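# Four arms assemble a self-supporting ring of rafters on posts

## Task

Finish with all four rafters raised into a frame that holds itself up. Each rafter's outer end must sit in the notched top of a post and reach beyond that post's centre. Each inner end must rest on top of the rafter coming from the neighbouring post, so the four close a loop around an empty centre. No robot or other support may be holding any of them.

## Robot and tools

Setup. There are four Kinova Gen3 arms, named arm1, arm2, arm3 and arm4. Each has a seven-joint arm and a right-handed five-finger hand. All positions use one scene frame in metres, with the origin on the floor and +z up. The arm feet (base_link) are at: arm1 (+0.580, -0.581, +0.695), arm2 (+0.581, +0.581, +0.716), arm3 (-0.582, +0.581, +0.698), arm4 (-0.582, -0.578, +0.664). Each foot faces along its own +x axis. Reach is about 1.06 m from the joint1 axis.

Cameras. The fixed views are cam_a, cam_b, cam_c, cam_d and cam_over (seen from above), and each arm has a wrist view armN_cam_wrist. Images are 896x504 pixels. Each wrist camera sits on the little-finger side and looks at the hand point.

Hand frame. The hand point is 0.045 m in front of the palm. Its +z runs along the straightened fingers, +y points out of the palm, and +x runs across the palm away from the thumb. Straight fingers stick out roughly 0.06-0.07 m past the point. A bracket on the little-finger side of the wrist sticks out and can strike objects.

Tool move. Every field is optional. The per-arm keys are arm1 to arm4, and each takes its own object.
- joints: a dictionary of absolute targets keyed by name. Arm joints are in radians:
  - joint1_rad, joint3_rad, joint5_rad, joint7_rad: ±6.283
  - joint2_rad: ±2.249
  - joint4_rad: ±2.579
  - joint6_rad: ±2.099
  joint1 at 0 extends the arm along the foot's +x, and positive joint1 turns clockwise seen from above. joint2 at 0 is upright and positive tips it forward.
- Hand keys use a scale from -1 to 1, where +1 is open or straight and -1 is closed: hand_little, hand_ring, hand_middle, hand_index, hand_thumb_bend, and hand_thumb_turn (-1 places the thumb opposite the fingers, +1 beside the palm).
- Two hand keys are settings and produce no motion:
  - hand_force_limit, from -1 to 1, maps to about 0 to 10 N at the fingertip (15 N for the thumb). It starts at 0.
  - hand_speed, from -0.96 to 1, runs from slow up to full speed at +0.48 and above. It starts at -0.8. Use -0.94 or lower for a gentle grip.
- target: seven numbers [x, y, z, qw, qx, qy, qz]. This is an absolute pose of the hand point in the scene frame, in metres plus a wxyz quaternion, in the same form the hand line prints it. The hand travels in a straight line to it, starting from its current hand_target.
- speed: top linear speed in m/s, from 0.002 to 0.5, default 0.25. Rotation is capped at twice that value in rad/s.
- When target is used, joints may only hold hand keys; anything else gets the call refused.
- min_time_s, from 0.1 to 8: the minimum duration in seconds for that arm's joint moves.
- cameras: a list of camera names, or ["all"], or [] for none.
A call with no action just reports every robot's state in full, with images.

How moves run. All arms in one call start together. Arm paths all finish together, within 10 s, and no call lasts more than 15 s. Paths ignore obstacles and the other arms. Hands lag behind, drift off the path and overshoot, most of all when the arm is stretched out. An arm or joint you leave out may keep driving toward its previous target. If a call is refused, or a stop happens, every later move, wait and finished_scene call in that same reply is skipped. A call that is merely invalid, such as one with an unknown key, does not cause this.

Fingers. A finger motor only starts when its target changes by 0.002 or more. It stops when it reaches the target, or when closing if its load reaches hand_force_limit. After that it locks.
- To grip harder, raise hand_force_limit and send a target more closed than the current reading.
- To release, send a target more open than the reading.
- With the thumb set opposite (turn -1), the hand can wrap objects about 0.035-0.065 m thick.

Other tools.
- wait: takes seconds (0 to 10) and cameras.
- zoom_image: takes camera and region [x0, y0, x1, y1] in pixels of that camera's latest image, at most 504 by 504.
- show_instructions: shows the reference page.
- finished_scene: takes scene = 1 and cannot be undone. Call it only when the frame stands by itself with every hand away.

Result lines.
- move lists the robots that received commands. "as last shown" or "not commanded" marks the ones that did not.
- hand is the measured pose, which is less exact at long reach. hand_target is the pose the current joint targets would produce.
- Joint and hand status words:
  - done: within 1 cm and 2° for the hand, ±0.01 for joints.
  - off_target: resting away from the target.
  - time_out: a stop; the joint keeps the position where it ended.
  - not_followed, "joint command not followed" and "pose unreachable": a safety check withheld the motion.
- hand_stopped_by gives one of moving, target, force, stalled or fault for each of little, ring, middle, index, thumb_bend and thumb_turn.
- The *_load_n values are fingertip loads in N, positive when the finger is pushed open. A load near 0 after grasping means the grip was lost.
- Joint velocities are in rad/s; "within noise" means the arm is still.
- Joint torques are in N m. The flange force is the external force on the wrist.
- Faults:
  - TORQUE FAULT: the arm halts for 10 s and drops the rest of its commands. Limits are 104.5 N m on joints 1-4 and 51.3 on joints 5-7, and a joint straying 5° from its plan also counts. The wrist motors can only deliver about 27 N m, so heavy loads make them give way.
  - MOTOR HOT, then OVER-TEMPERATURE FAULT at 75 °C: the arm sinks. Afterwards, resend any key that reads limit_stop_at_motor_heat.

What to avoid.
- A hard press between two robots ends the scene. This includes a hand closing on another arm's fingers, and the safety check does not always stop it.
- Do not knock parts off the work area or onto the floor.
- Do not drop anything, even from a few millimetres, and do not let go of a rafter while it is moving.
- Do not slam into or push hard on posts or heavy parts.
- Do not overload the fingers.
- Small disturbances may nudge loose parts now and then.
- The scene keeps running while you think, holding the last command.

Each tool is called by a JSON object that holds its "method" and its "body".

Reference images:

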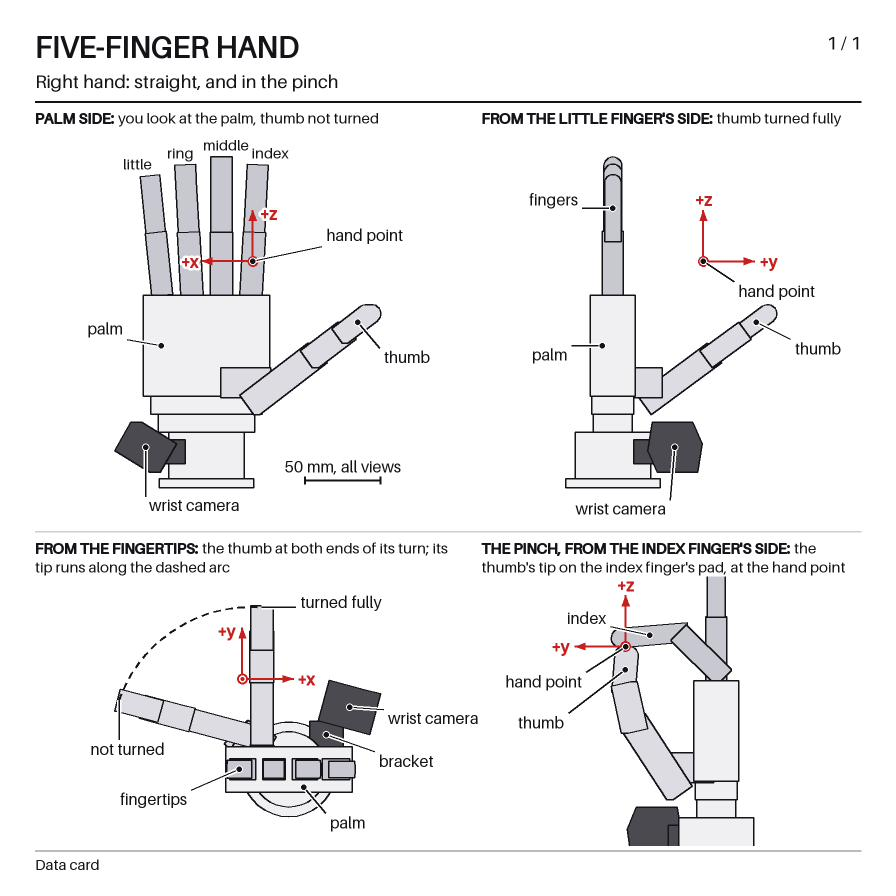

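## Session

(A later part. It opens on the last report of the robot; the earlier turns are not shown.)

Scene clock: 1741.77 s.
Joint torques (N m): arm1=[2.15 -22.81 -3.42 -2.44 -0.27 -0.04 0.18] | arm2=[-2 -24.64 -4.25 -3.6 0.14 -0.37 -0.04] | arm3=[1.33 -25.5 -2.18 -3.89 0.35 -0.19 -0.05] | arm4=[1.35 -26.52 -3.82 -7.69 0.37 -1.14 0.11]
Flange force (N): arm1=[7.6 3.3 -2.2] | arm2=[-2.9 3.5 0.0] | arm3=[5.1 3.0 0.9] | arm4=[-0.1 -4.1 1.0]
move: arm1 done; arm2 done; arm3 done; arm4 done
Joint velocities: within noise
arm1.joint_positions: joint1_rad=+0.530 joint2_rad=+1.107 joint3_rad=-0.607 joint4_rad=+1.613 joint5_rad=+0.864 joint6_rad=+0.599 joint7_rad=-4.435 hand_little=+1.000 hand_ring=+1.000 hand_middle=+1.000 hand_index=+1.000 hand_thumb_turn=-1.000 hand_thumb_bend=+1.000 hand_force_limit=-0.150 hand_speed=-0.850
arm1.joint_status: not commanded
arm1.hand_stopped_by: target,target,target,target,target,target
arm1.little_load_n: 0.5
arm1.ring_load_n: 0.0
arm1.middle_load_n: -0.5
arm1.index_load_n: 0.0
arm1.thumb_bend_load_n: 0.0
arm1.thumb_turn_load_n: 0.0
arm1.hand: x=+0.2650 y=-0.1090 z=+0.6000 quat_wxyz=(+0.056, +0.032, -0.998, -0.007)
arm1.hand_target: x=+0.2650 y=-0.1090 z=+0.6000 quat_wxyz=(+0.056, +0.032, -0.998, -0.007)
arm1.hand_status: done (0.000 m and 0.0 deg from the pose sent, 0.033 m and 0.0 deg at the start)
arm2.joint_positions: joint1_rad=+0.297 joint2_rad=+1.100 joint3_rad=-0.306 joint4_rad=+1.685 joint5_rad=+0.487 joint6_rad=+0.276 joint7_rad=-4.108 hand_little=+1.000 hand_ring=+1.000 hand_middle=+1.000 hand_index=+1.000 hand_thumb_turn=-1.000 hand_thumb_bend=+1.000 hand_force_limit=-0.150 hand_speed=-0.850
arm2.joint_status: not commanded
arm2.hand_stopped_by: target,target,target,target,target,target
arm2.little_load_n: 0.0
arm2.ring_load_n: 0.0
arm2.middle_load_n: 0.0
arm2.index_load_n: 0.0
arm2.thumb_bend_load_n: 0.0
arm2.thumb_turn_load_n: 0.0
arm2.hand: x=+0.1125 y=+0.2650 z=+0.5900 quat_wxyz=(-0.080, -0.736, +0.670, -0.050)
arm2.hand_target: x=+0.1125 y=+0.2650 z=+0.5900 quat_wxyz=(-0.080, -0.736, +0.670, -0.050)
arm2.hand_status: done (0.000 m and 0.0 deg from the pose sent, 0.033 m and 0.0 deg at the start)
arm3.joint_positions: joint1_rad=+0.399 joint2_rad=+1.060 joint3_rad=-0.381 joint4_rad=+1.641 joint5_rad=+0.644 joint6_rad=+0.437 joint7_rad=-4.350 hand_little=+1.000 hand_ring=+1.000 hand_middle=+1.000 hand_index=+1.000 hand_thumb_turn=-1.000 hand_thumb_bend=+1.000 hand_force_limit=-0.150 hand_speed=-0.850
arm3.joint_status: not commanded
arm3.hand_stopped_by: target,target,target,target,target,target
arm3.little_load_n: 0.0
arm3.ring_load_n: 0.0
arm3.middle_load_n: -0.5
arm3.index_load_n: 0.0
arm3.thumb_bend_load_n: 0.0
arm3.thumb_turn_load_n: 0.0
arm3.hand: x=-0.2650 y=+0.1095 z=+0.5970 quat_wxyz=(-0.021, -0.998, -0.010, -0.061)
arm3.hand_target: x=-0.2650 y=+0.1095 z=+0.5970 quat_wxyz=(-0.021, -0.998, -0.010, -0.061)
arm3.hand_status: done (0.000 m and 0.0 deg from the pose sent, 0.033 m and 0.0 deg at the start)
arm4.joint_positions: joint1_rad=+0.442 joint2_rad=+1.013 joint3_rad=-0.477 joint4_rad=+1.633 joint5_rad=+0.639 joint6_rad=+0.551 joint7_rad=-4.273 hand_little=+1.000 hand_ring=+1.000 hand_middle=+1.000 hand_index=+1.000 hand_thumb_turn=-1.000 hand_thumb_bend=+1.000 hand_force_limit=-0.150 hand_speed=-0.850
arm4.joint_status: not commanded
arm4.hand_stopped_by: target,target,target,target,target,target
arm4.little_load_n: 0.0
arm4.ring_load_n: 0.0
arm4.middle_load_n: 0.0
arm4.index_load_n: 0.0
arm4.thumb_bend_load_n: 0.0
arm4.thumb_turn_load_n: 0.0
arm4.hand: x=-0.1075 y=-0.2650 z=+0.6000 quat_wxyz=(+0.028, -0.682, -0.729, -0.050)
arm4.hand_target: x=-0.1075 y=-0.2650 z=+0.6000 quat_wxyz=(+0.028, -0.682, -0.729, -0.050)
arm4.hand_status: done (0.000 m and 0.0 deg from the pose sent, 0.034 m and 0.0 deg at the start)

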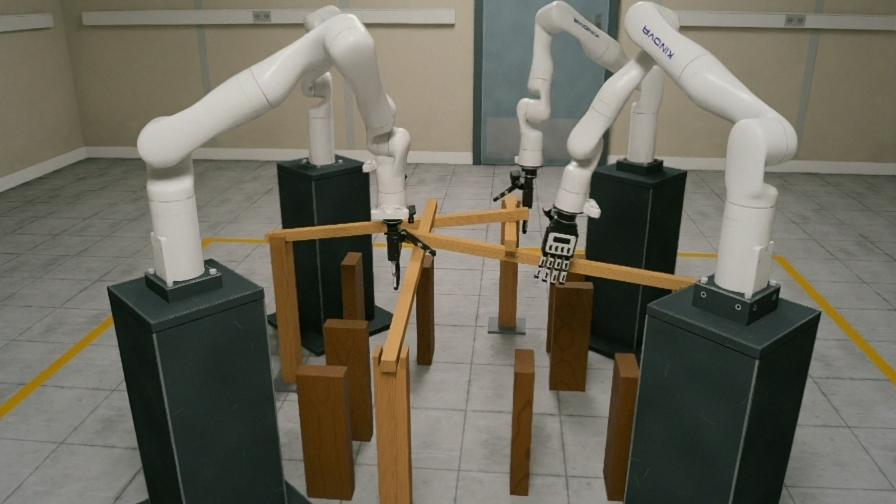

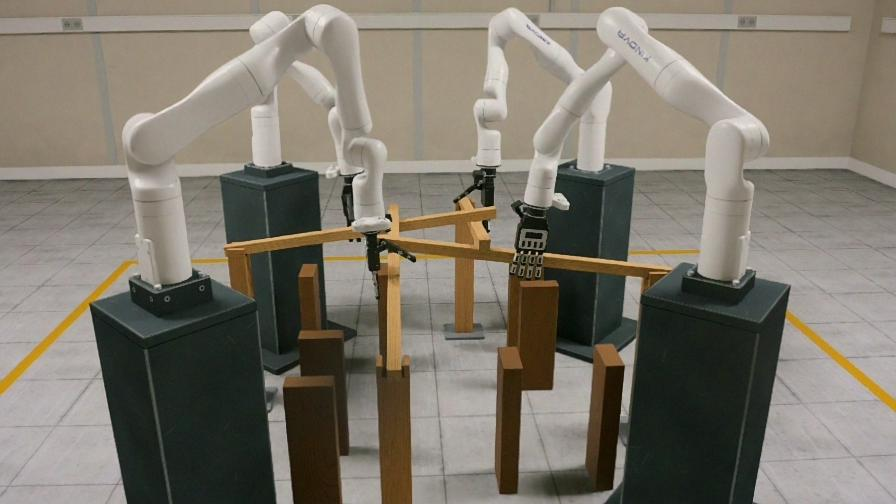

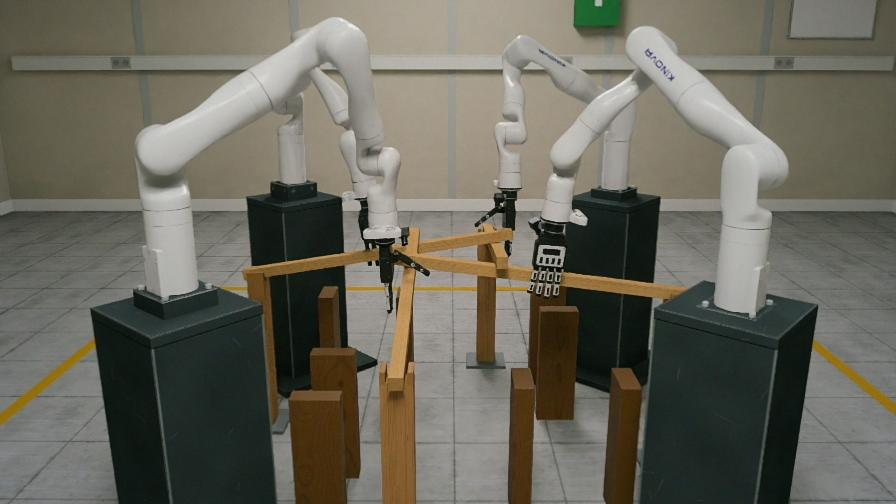

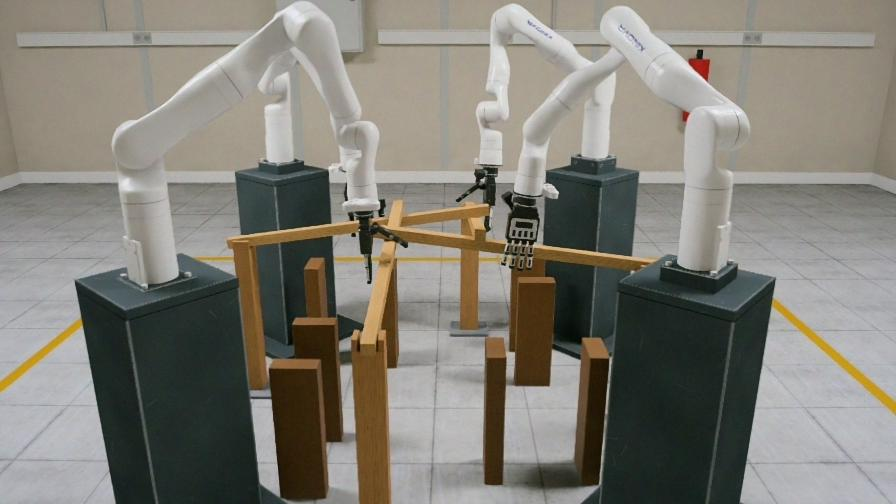

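{"method": "move", "body": {"arm1": {"target": [0.285, -0.125, 0.760, -0.05617, -0.03175, 0.99790, 0.00691], "speed": 0.12}, "arm2": {"target": [0.1325, 0.285, 0.750, 0.08039, 0.73618, -0.67015, 0.04990], "speed": 0.12}, "arm3": {"target": [-0.285, 0.1255, 0.757, 0.02104, 0.99787, 0.01042, 0.06104], "speed": 0.12}, "arm4": {"target": [-0.1275, -0.285, 0.760, -0.02837, 0.68157, 0.72947, 0.05025], "speed": 0.12}, "cameras": ["all"]}}

{"method": "zoom_image", "body": {"camera": "cam_b", "region": [330, 180, 530, 390]}}

{"method": "zoom_image", "body": {"camera": "cam_a", "region": [340, 180, 560, 390]}}

{"method": "zoom_image", "body": {"camera": "cam_c", "region": [340, 200, 540, 400]}}

{"method": "zoom_image", "body": {"camera": "cam_d", "region": [330, 180, 530, 380]}}

{"method": "zoom_image", "body": {"camera": "cam_over", "region": [190, 30, 690, 500]}}

Scene clock: 1753.83 s.
Joint torques (N m): arm1=[2.19 -19.79 -3.62 -4.85 -0.27 -0.03 0.21] | arm2=[-2.01 -21.35 -4.75 -6.15 0.15 -0.38 -0.06] | arm3=[1.34 -22.44 -2.7 -6.42 0.36 -0.19 -0.01] | arm4=[1.29 -23.26 -3.95 -10.3 0.38 -1.15 0.1]
Flange force (N): arm1=[7.7 2.6 -4.0] | arm2=[-3.4 3.2 -1.4] | arm3=[4.9 2.4 -0.5] | arm4=[0.2 -3.5 2.4]
move: arm1 done; arm2 done; arm3 done; arm4 done
Joint velocities: within noise
arm1.joint_positions: joint1_rad=+0.670 joint2_rad=+0.809 joint3_rad=-0.807 joint4_rad=+1.674 joint5_rad=+0.652 joint6_rad=+0.850 joint7_rad=-4.305 hand_little=+1.000 hand_ring=+1.000 hand_middle=+1.000 hand_index=+1.000 hand_thumb_turn=-1.000 hand_thumb_bend=+1.000 hand_force_limit=-0.150 hand_speed=-0.850
arm1.joint_status: not commanded
arm1.hand_stopped_by: target,target,target,target,target,target
arm1.little_load_n: -0.5
arm1.ring_load_n: 0.0
arm1.middle_load_n: 0.0
arm1.index_load_n: 0.0
arm1.thumb_bend_load_n: 0.0
arm1.thumb_turn_load_n: 0.0
arm1.hand: x=+0.2850 y=-0.1250 z=+0.7600 quat_wxyz=(+0.056, +0.032, -0.998, -0.007)
arm1.hand_target: x=+0.2850 y=-0.1250 z=+0.7600 quat_wxyz=(+0.056, +0.032, -0.998, -0.007)
arm1.hand_status: done (0.000 m and 0.0 deg from the pose sent, 0.162 m and 0.0 deg at the start)
arm2.joint_positions: joint1_rad=+0.427 joint2_rad=+0.753 joint3_rad=-0.481 joint4_rad=+1.795 joint5_rad=+0.376 joint6_rad=+0.540 joint7_rad=-4.044 hand_little=+1.000 hand_ring=+1.000 hand_middle=+1.000 hand_index=+1.000 hand_thumb_turn=-1.000 hand_thumb_bend=+1.000 hand_force_limit=-0.150 hand_speed=-0.850
arm2.joint_status: not commanded
arm2.hand_stopped_by: target,target,target,target,target,target
arm2.little_load_n: 0.0
arm2.ring_load_n: 0.0
arm2.middle_load_n: 0.0
arm2.index_load_n: 0.0
arm2.thumb_bend_load_n: 0.0
arm2.thumb_turn_load_n: 0.0
arm2.hand: x=+0.1325 y=+0.2850 z=+0.7500 quat_wxyz=(-0.080, -0.736, +0.670, -0.050)
arm2.hand_target: x=+0.1325 y=+0.2850 z=+0.7500 quat_wxyz=(-0.080, -0.736, +0.670, -0.050)
arm2.hand_status: done (0.000 m and 0.0 deg from the pose sent, 0.162 m and 0.0 deg at the start)
arm3.joint_positions: joint1_rad=+0.533 joint2_rad=+0.739 joint3_rad=-0.566 joint4_rad=+1.711 joint5_rad=+0.484 joint6_rad=+0.709 joint7_rad=-4.235 hand_little=+1.000 hand_ring=+1.000 hand_middle=+1.000 hand_index=+1.000 hand_thumb_turn=-1.000 hand_thumb_bend=+1.000 hand_force_limit=-0.150 hand_speed=-0.850
arm3.joint_status: not commanded
arm3.hand_stopped_by: target,target,target,target,target,target
arm3.little_load_n: 0.0
arm3.ring_load_n: 0.0
arm3.middle_load_n: 0.0
arm3.index_load_n: 0.0
arm3.thumb_bend_load_n: 0.0
arm3.thumb_turn_load_n: 0.0
arm3.hand: x=-0.2850 y=+0.1255 z=+0.7570 quat_wxyz=(-0.021, -0.998, -0.010, -0.061)
arm3.hand_target: x=-0.2850 y=+0.1255 z=+0.7570 quat_wxyz=(-0.021, -0.998, -0.010, -0.061)
arm3.hand_status: done (0.000 m and 0.0 deg from the pose sent, 0.162 m and 0.0 deg at the start)
arm4.joint_positions: joint1_rad=+0.571 joint2_rad=+0.705 joint3_rad=-0.653 joint4_rad=+1.669 joint5_rad=+0.461 joint6_rad=+0.831 joint7_rad=-4.158 hand_little=+1.000 hand_ring=+1.000 hand_middle=+1.000 hand_index=+1.000 hand_thumb_turn=-1.000 hand_thumb_bend=+1.000 hand_force_limit=-0.150 hand_speed=-0.850
arm4.joint_status: not commanded
arm4.hand_stopped_by: target,target,target,target,target,target
arm4.little_load_n: 0.0
arm4.ring_load_n: 0.0
arm4.middle_load_n: 0.0
arm4.index_load_n: 0.0
arm4.thumb_bend_load_n: 0.0
arm4.thumb_turn_load_n: 0.0
arm4.hand: x=-0.1275 y=-0.2850 z=+0.7600 quat_wxyz=(+0.028, -0.682, -0.729, -0.050)
arm4.hand_target: x=-0.1275 y=-0.2850 z=+0.7600 quat_wxyz=(+0.028, -0.682, -0.729, -0.050)
arm4.hand_status: done (0.000 m and 0.0 deg from the pose sent, 0.162 m and 0.0 deg at the start)
pictures: arm1_cam_wrist, arm2_cam_wrist, arm3_cam_wrist, arm4_cam_wrist, cam_a, cam_b, cam_c, cam_d, cam_over
arm1_cam_wrist: T_world_to_cam=[[-0.26562, 0.96228, 0.05885, 0.15252], [0.86782, 0.21206, 0.44936, -0.56348], [0.41993, 0.17043, -0.89141, 0.69312]] pos_world=[0.23845, -0.1454, 0.86209]
arm2_cam_wrist: T_world_to_cam=[[-0.92853, -0.34708, 0.13179, 0.1204], [-0.28245, 0.89078, 0.356, -0.48701], [-0.24096, 0.29333, -0.92515, 0.75564]] pos_world=[0.15632, 0.25395, 0.85659]
arm3_cam_wrist: T_world_to_cam=[[0.24944, -0.96673, 0.0567, 0.15215], [-0.87716, -0.20075, 0.43623, -0.55727], [-0.41034, -0.15855, -0.89805, 0.69874]] pos_world=[-0.24005, 0.146, 0.86198]
arm4_cam_wrist: T_world_to_cam=[[0.96005, 0.27137, 0.06834, 0.15295], [0.22521, -0.89419, 0.38692, -0.51307], [0.16611, -0.35607, -0.91958, 0.73874]] pos_world=[-0.154, -0.23725, 0.86739]

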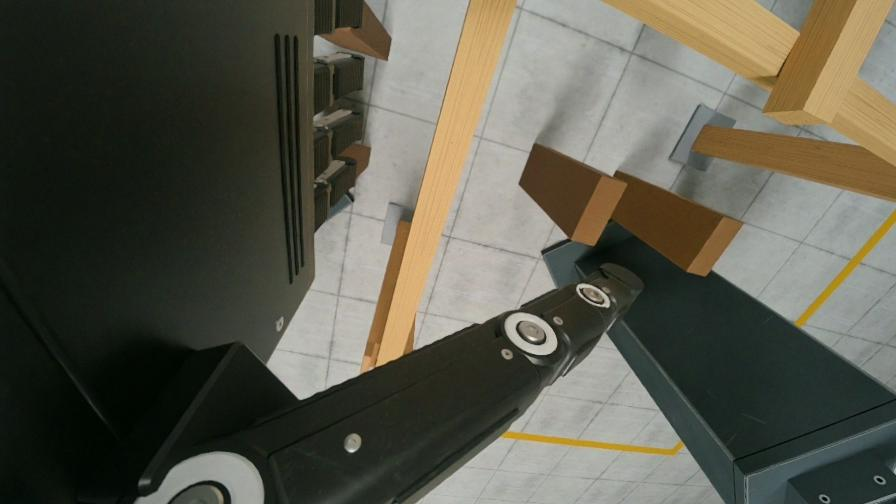

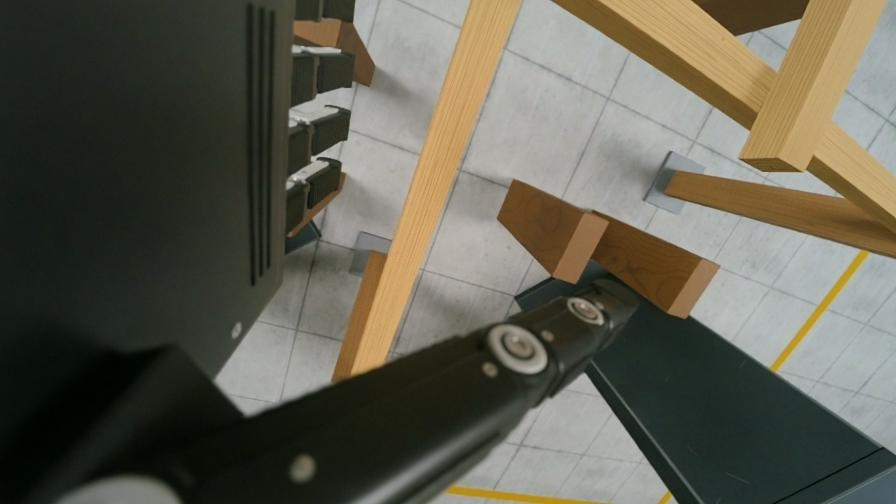

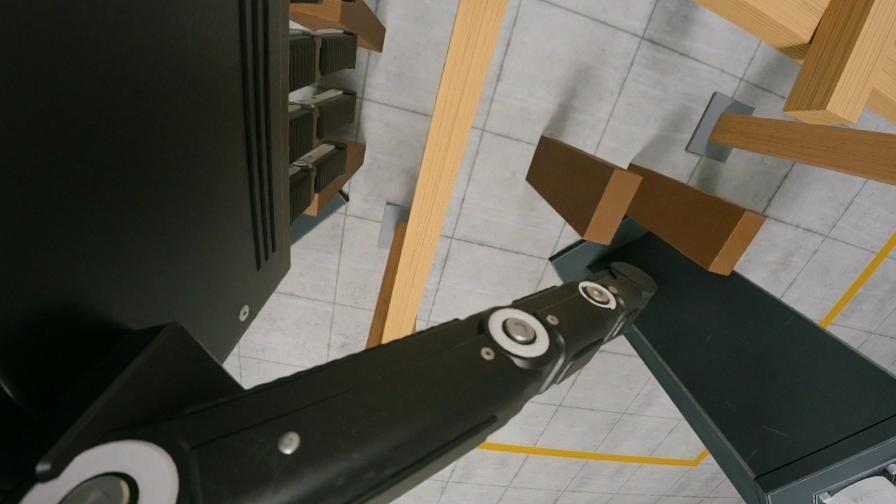

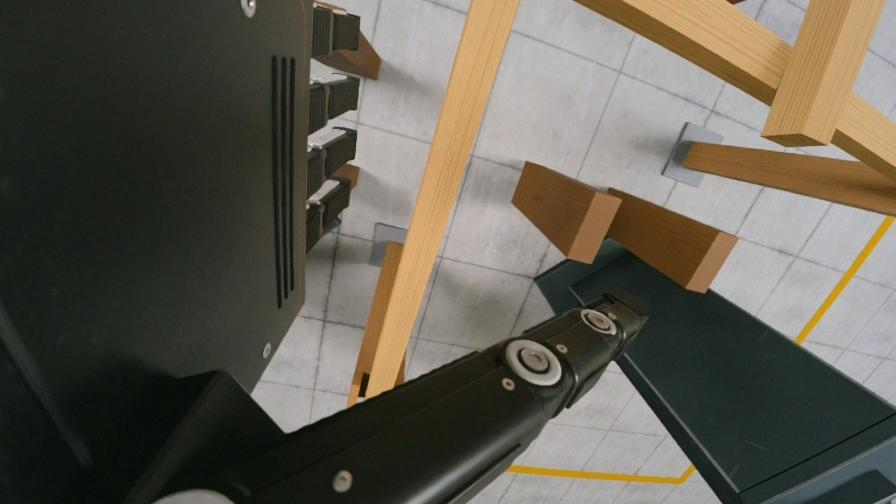

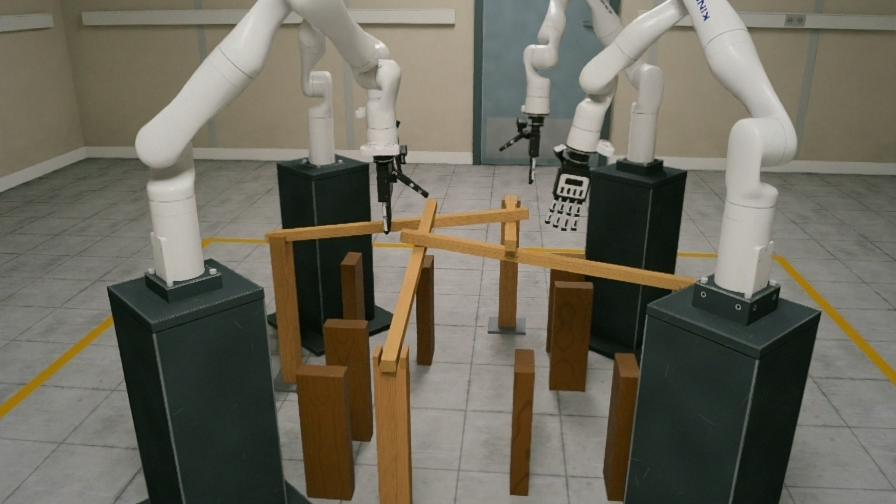

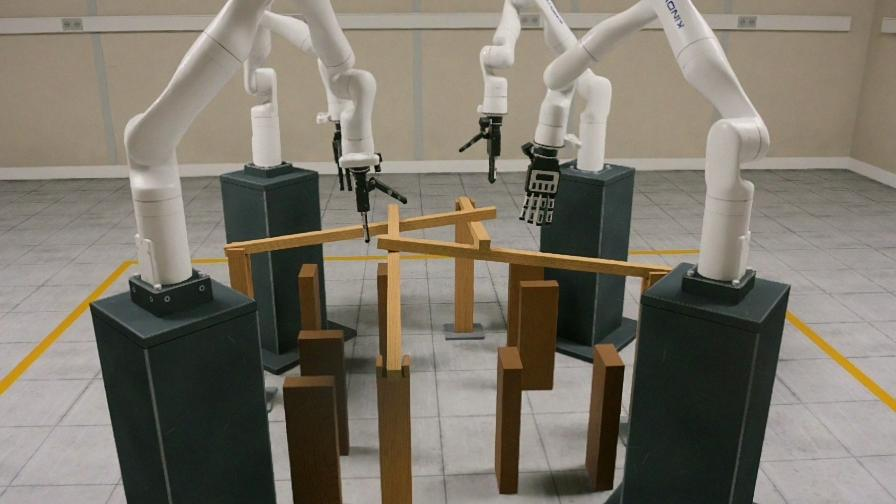

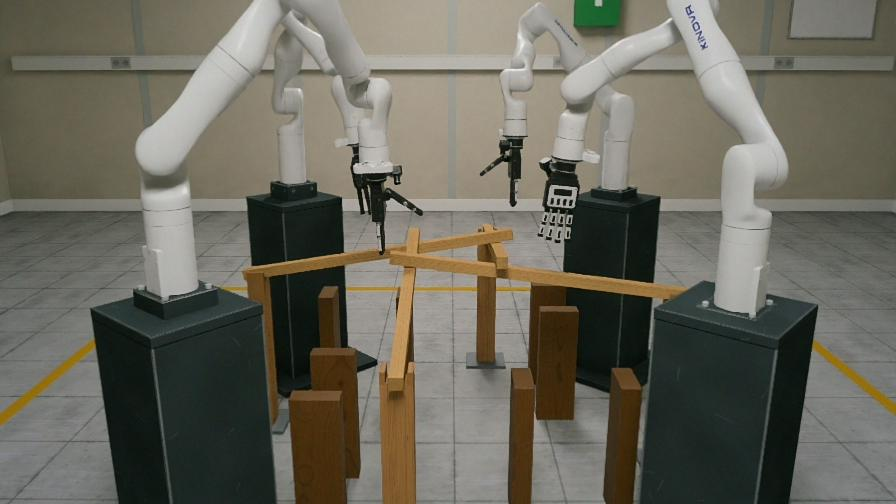

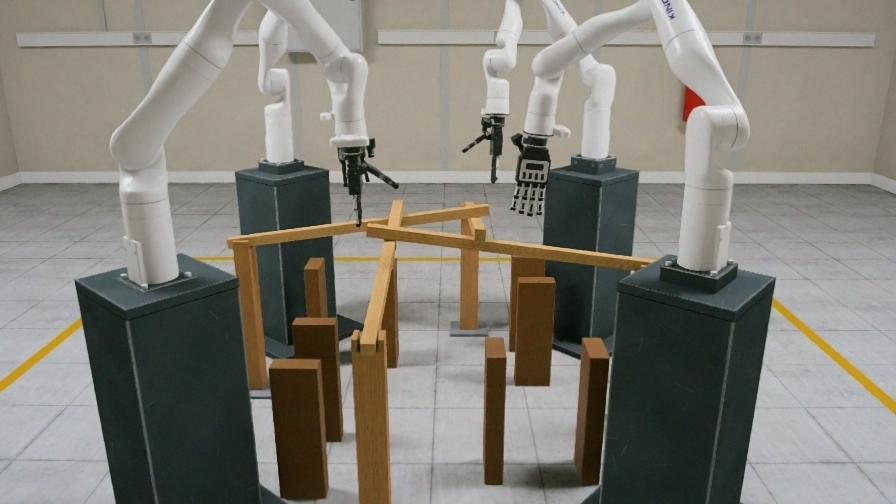

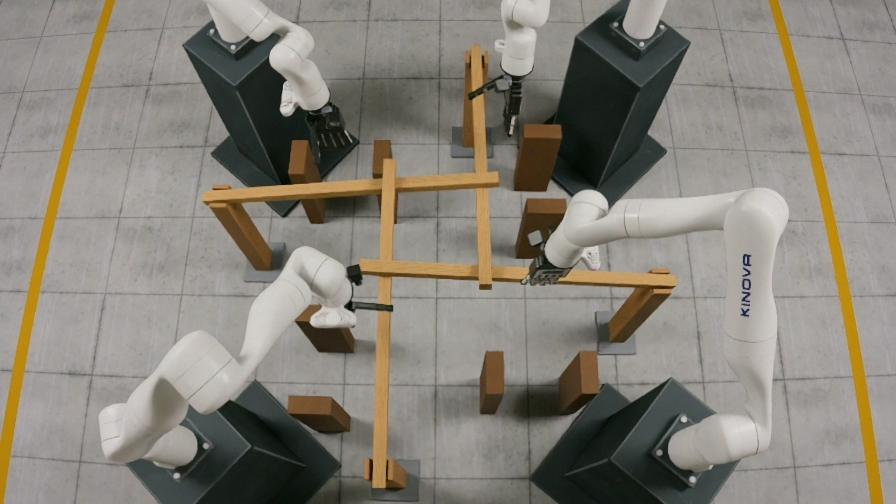

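Scaled by 2.400 from the camera's image (finer frame: 1280x720).

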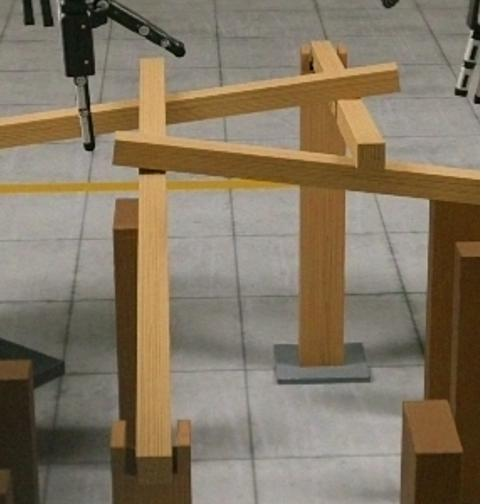

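Scaled by 2.291 from the camera's image (finer frame: 1280x720).

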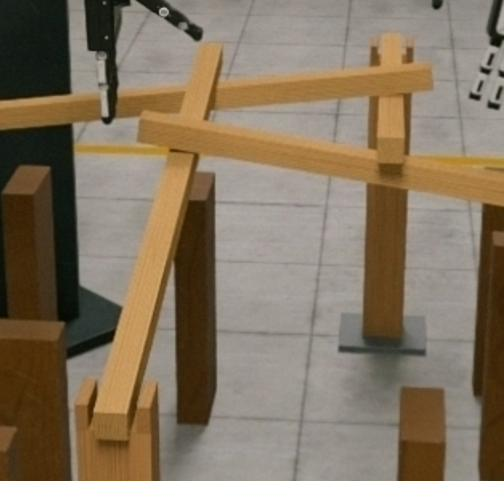

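Scaled by 2.520 from the camera's image (finer frame: 1280x720).

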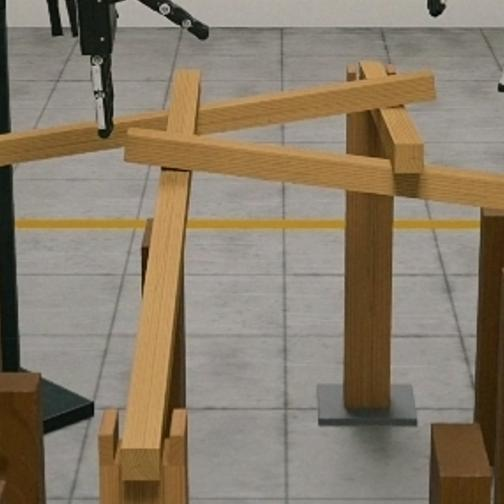

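Scaled by 2.520 from the camera's image (finer frame: 1280x720).

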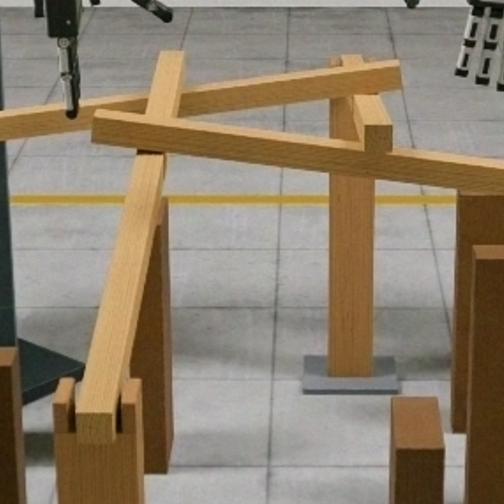

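Scaled by 1.008 from the camera's image (finer frame: 1280x720).

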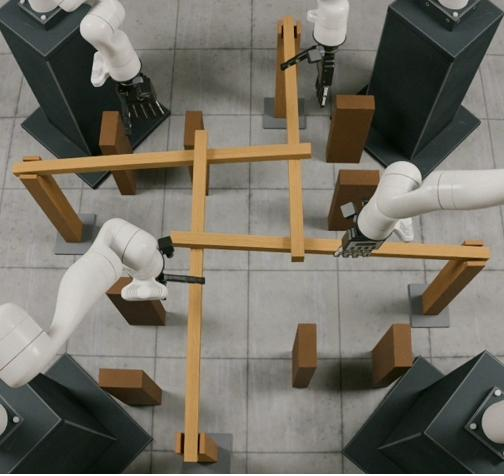

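{"method": "finished_scene", "body": {}}

The scene is finished: the task was done.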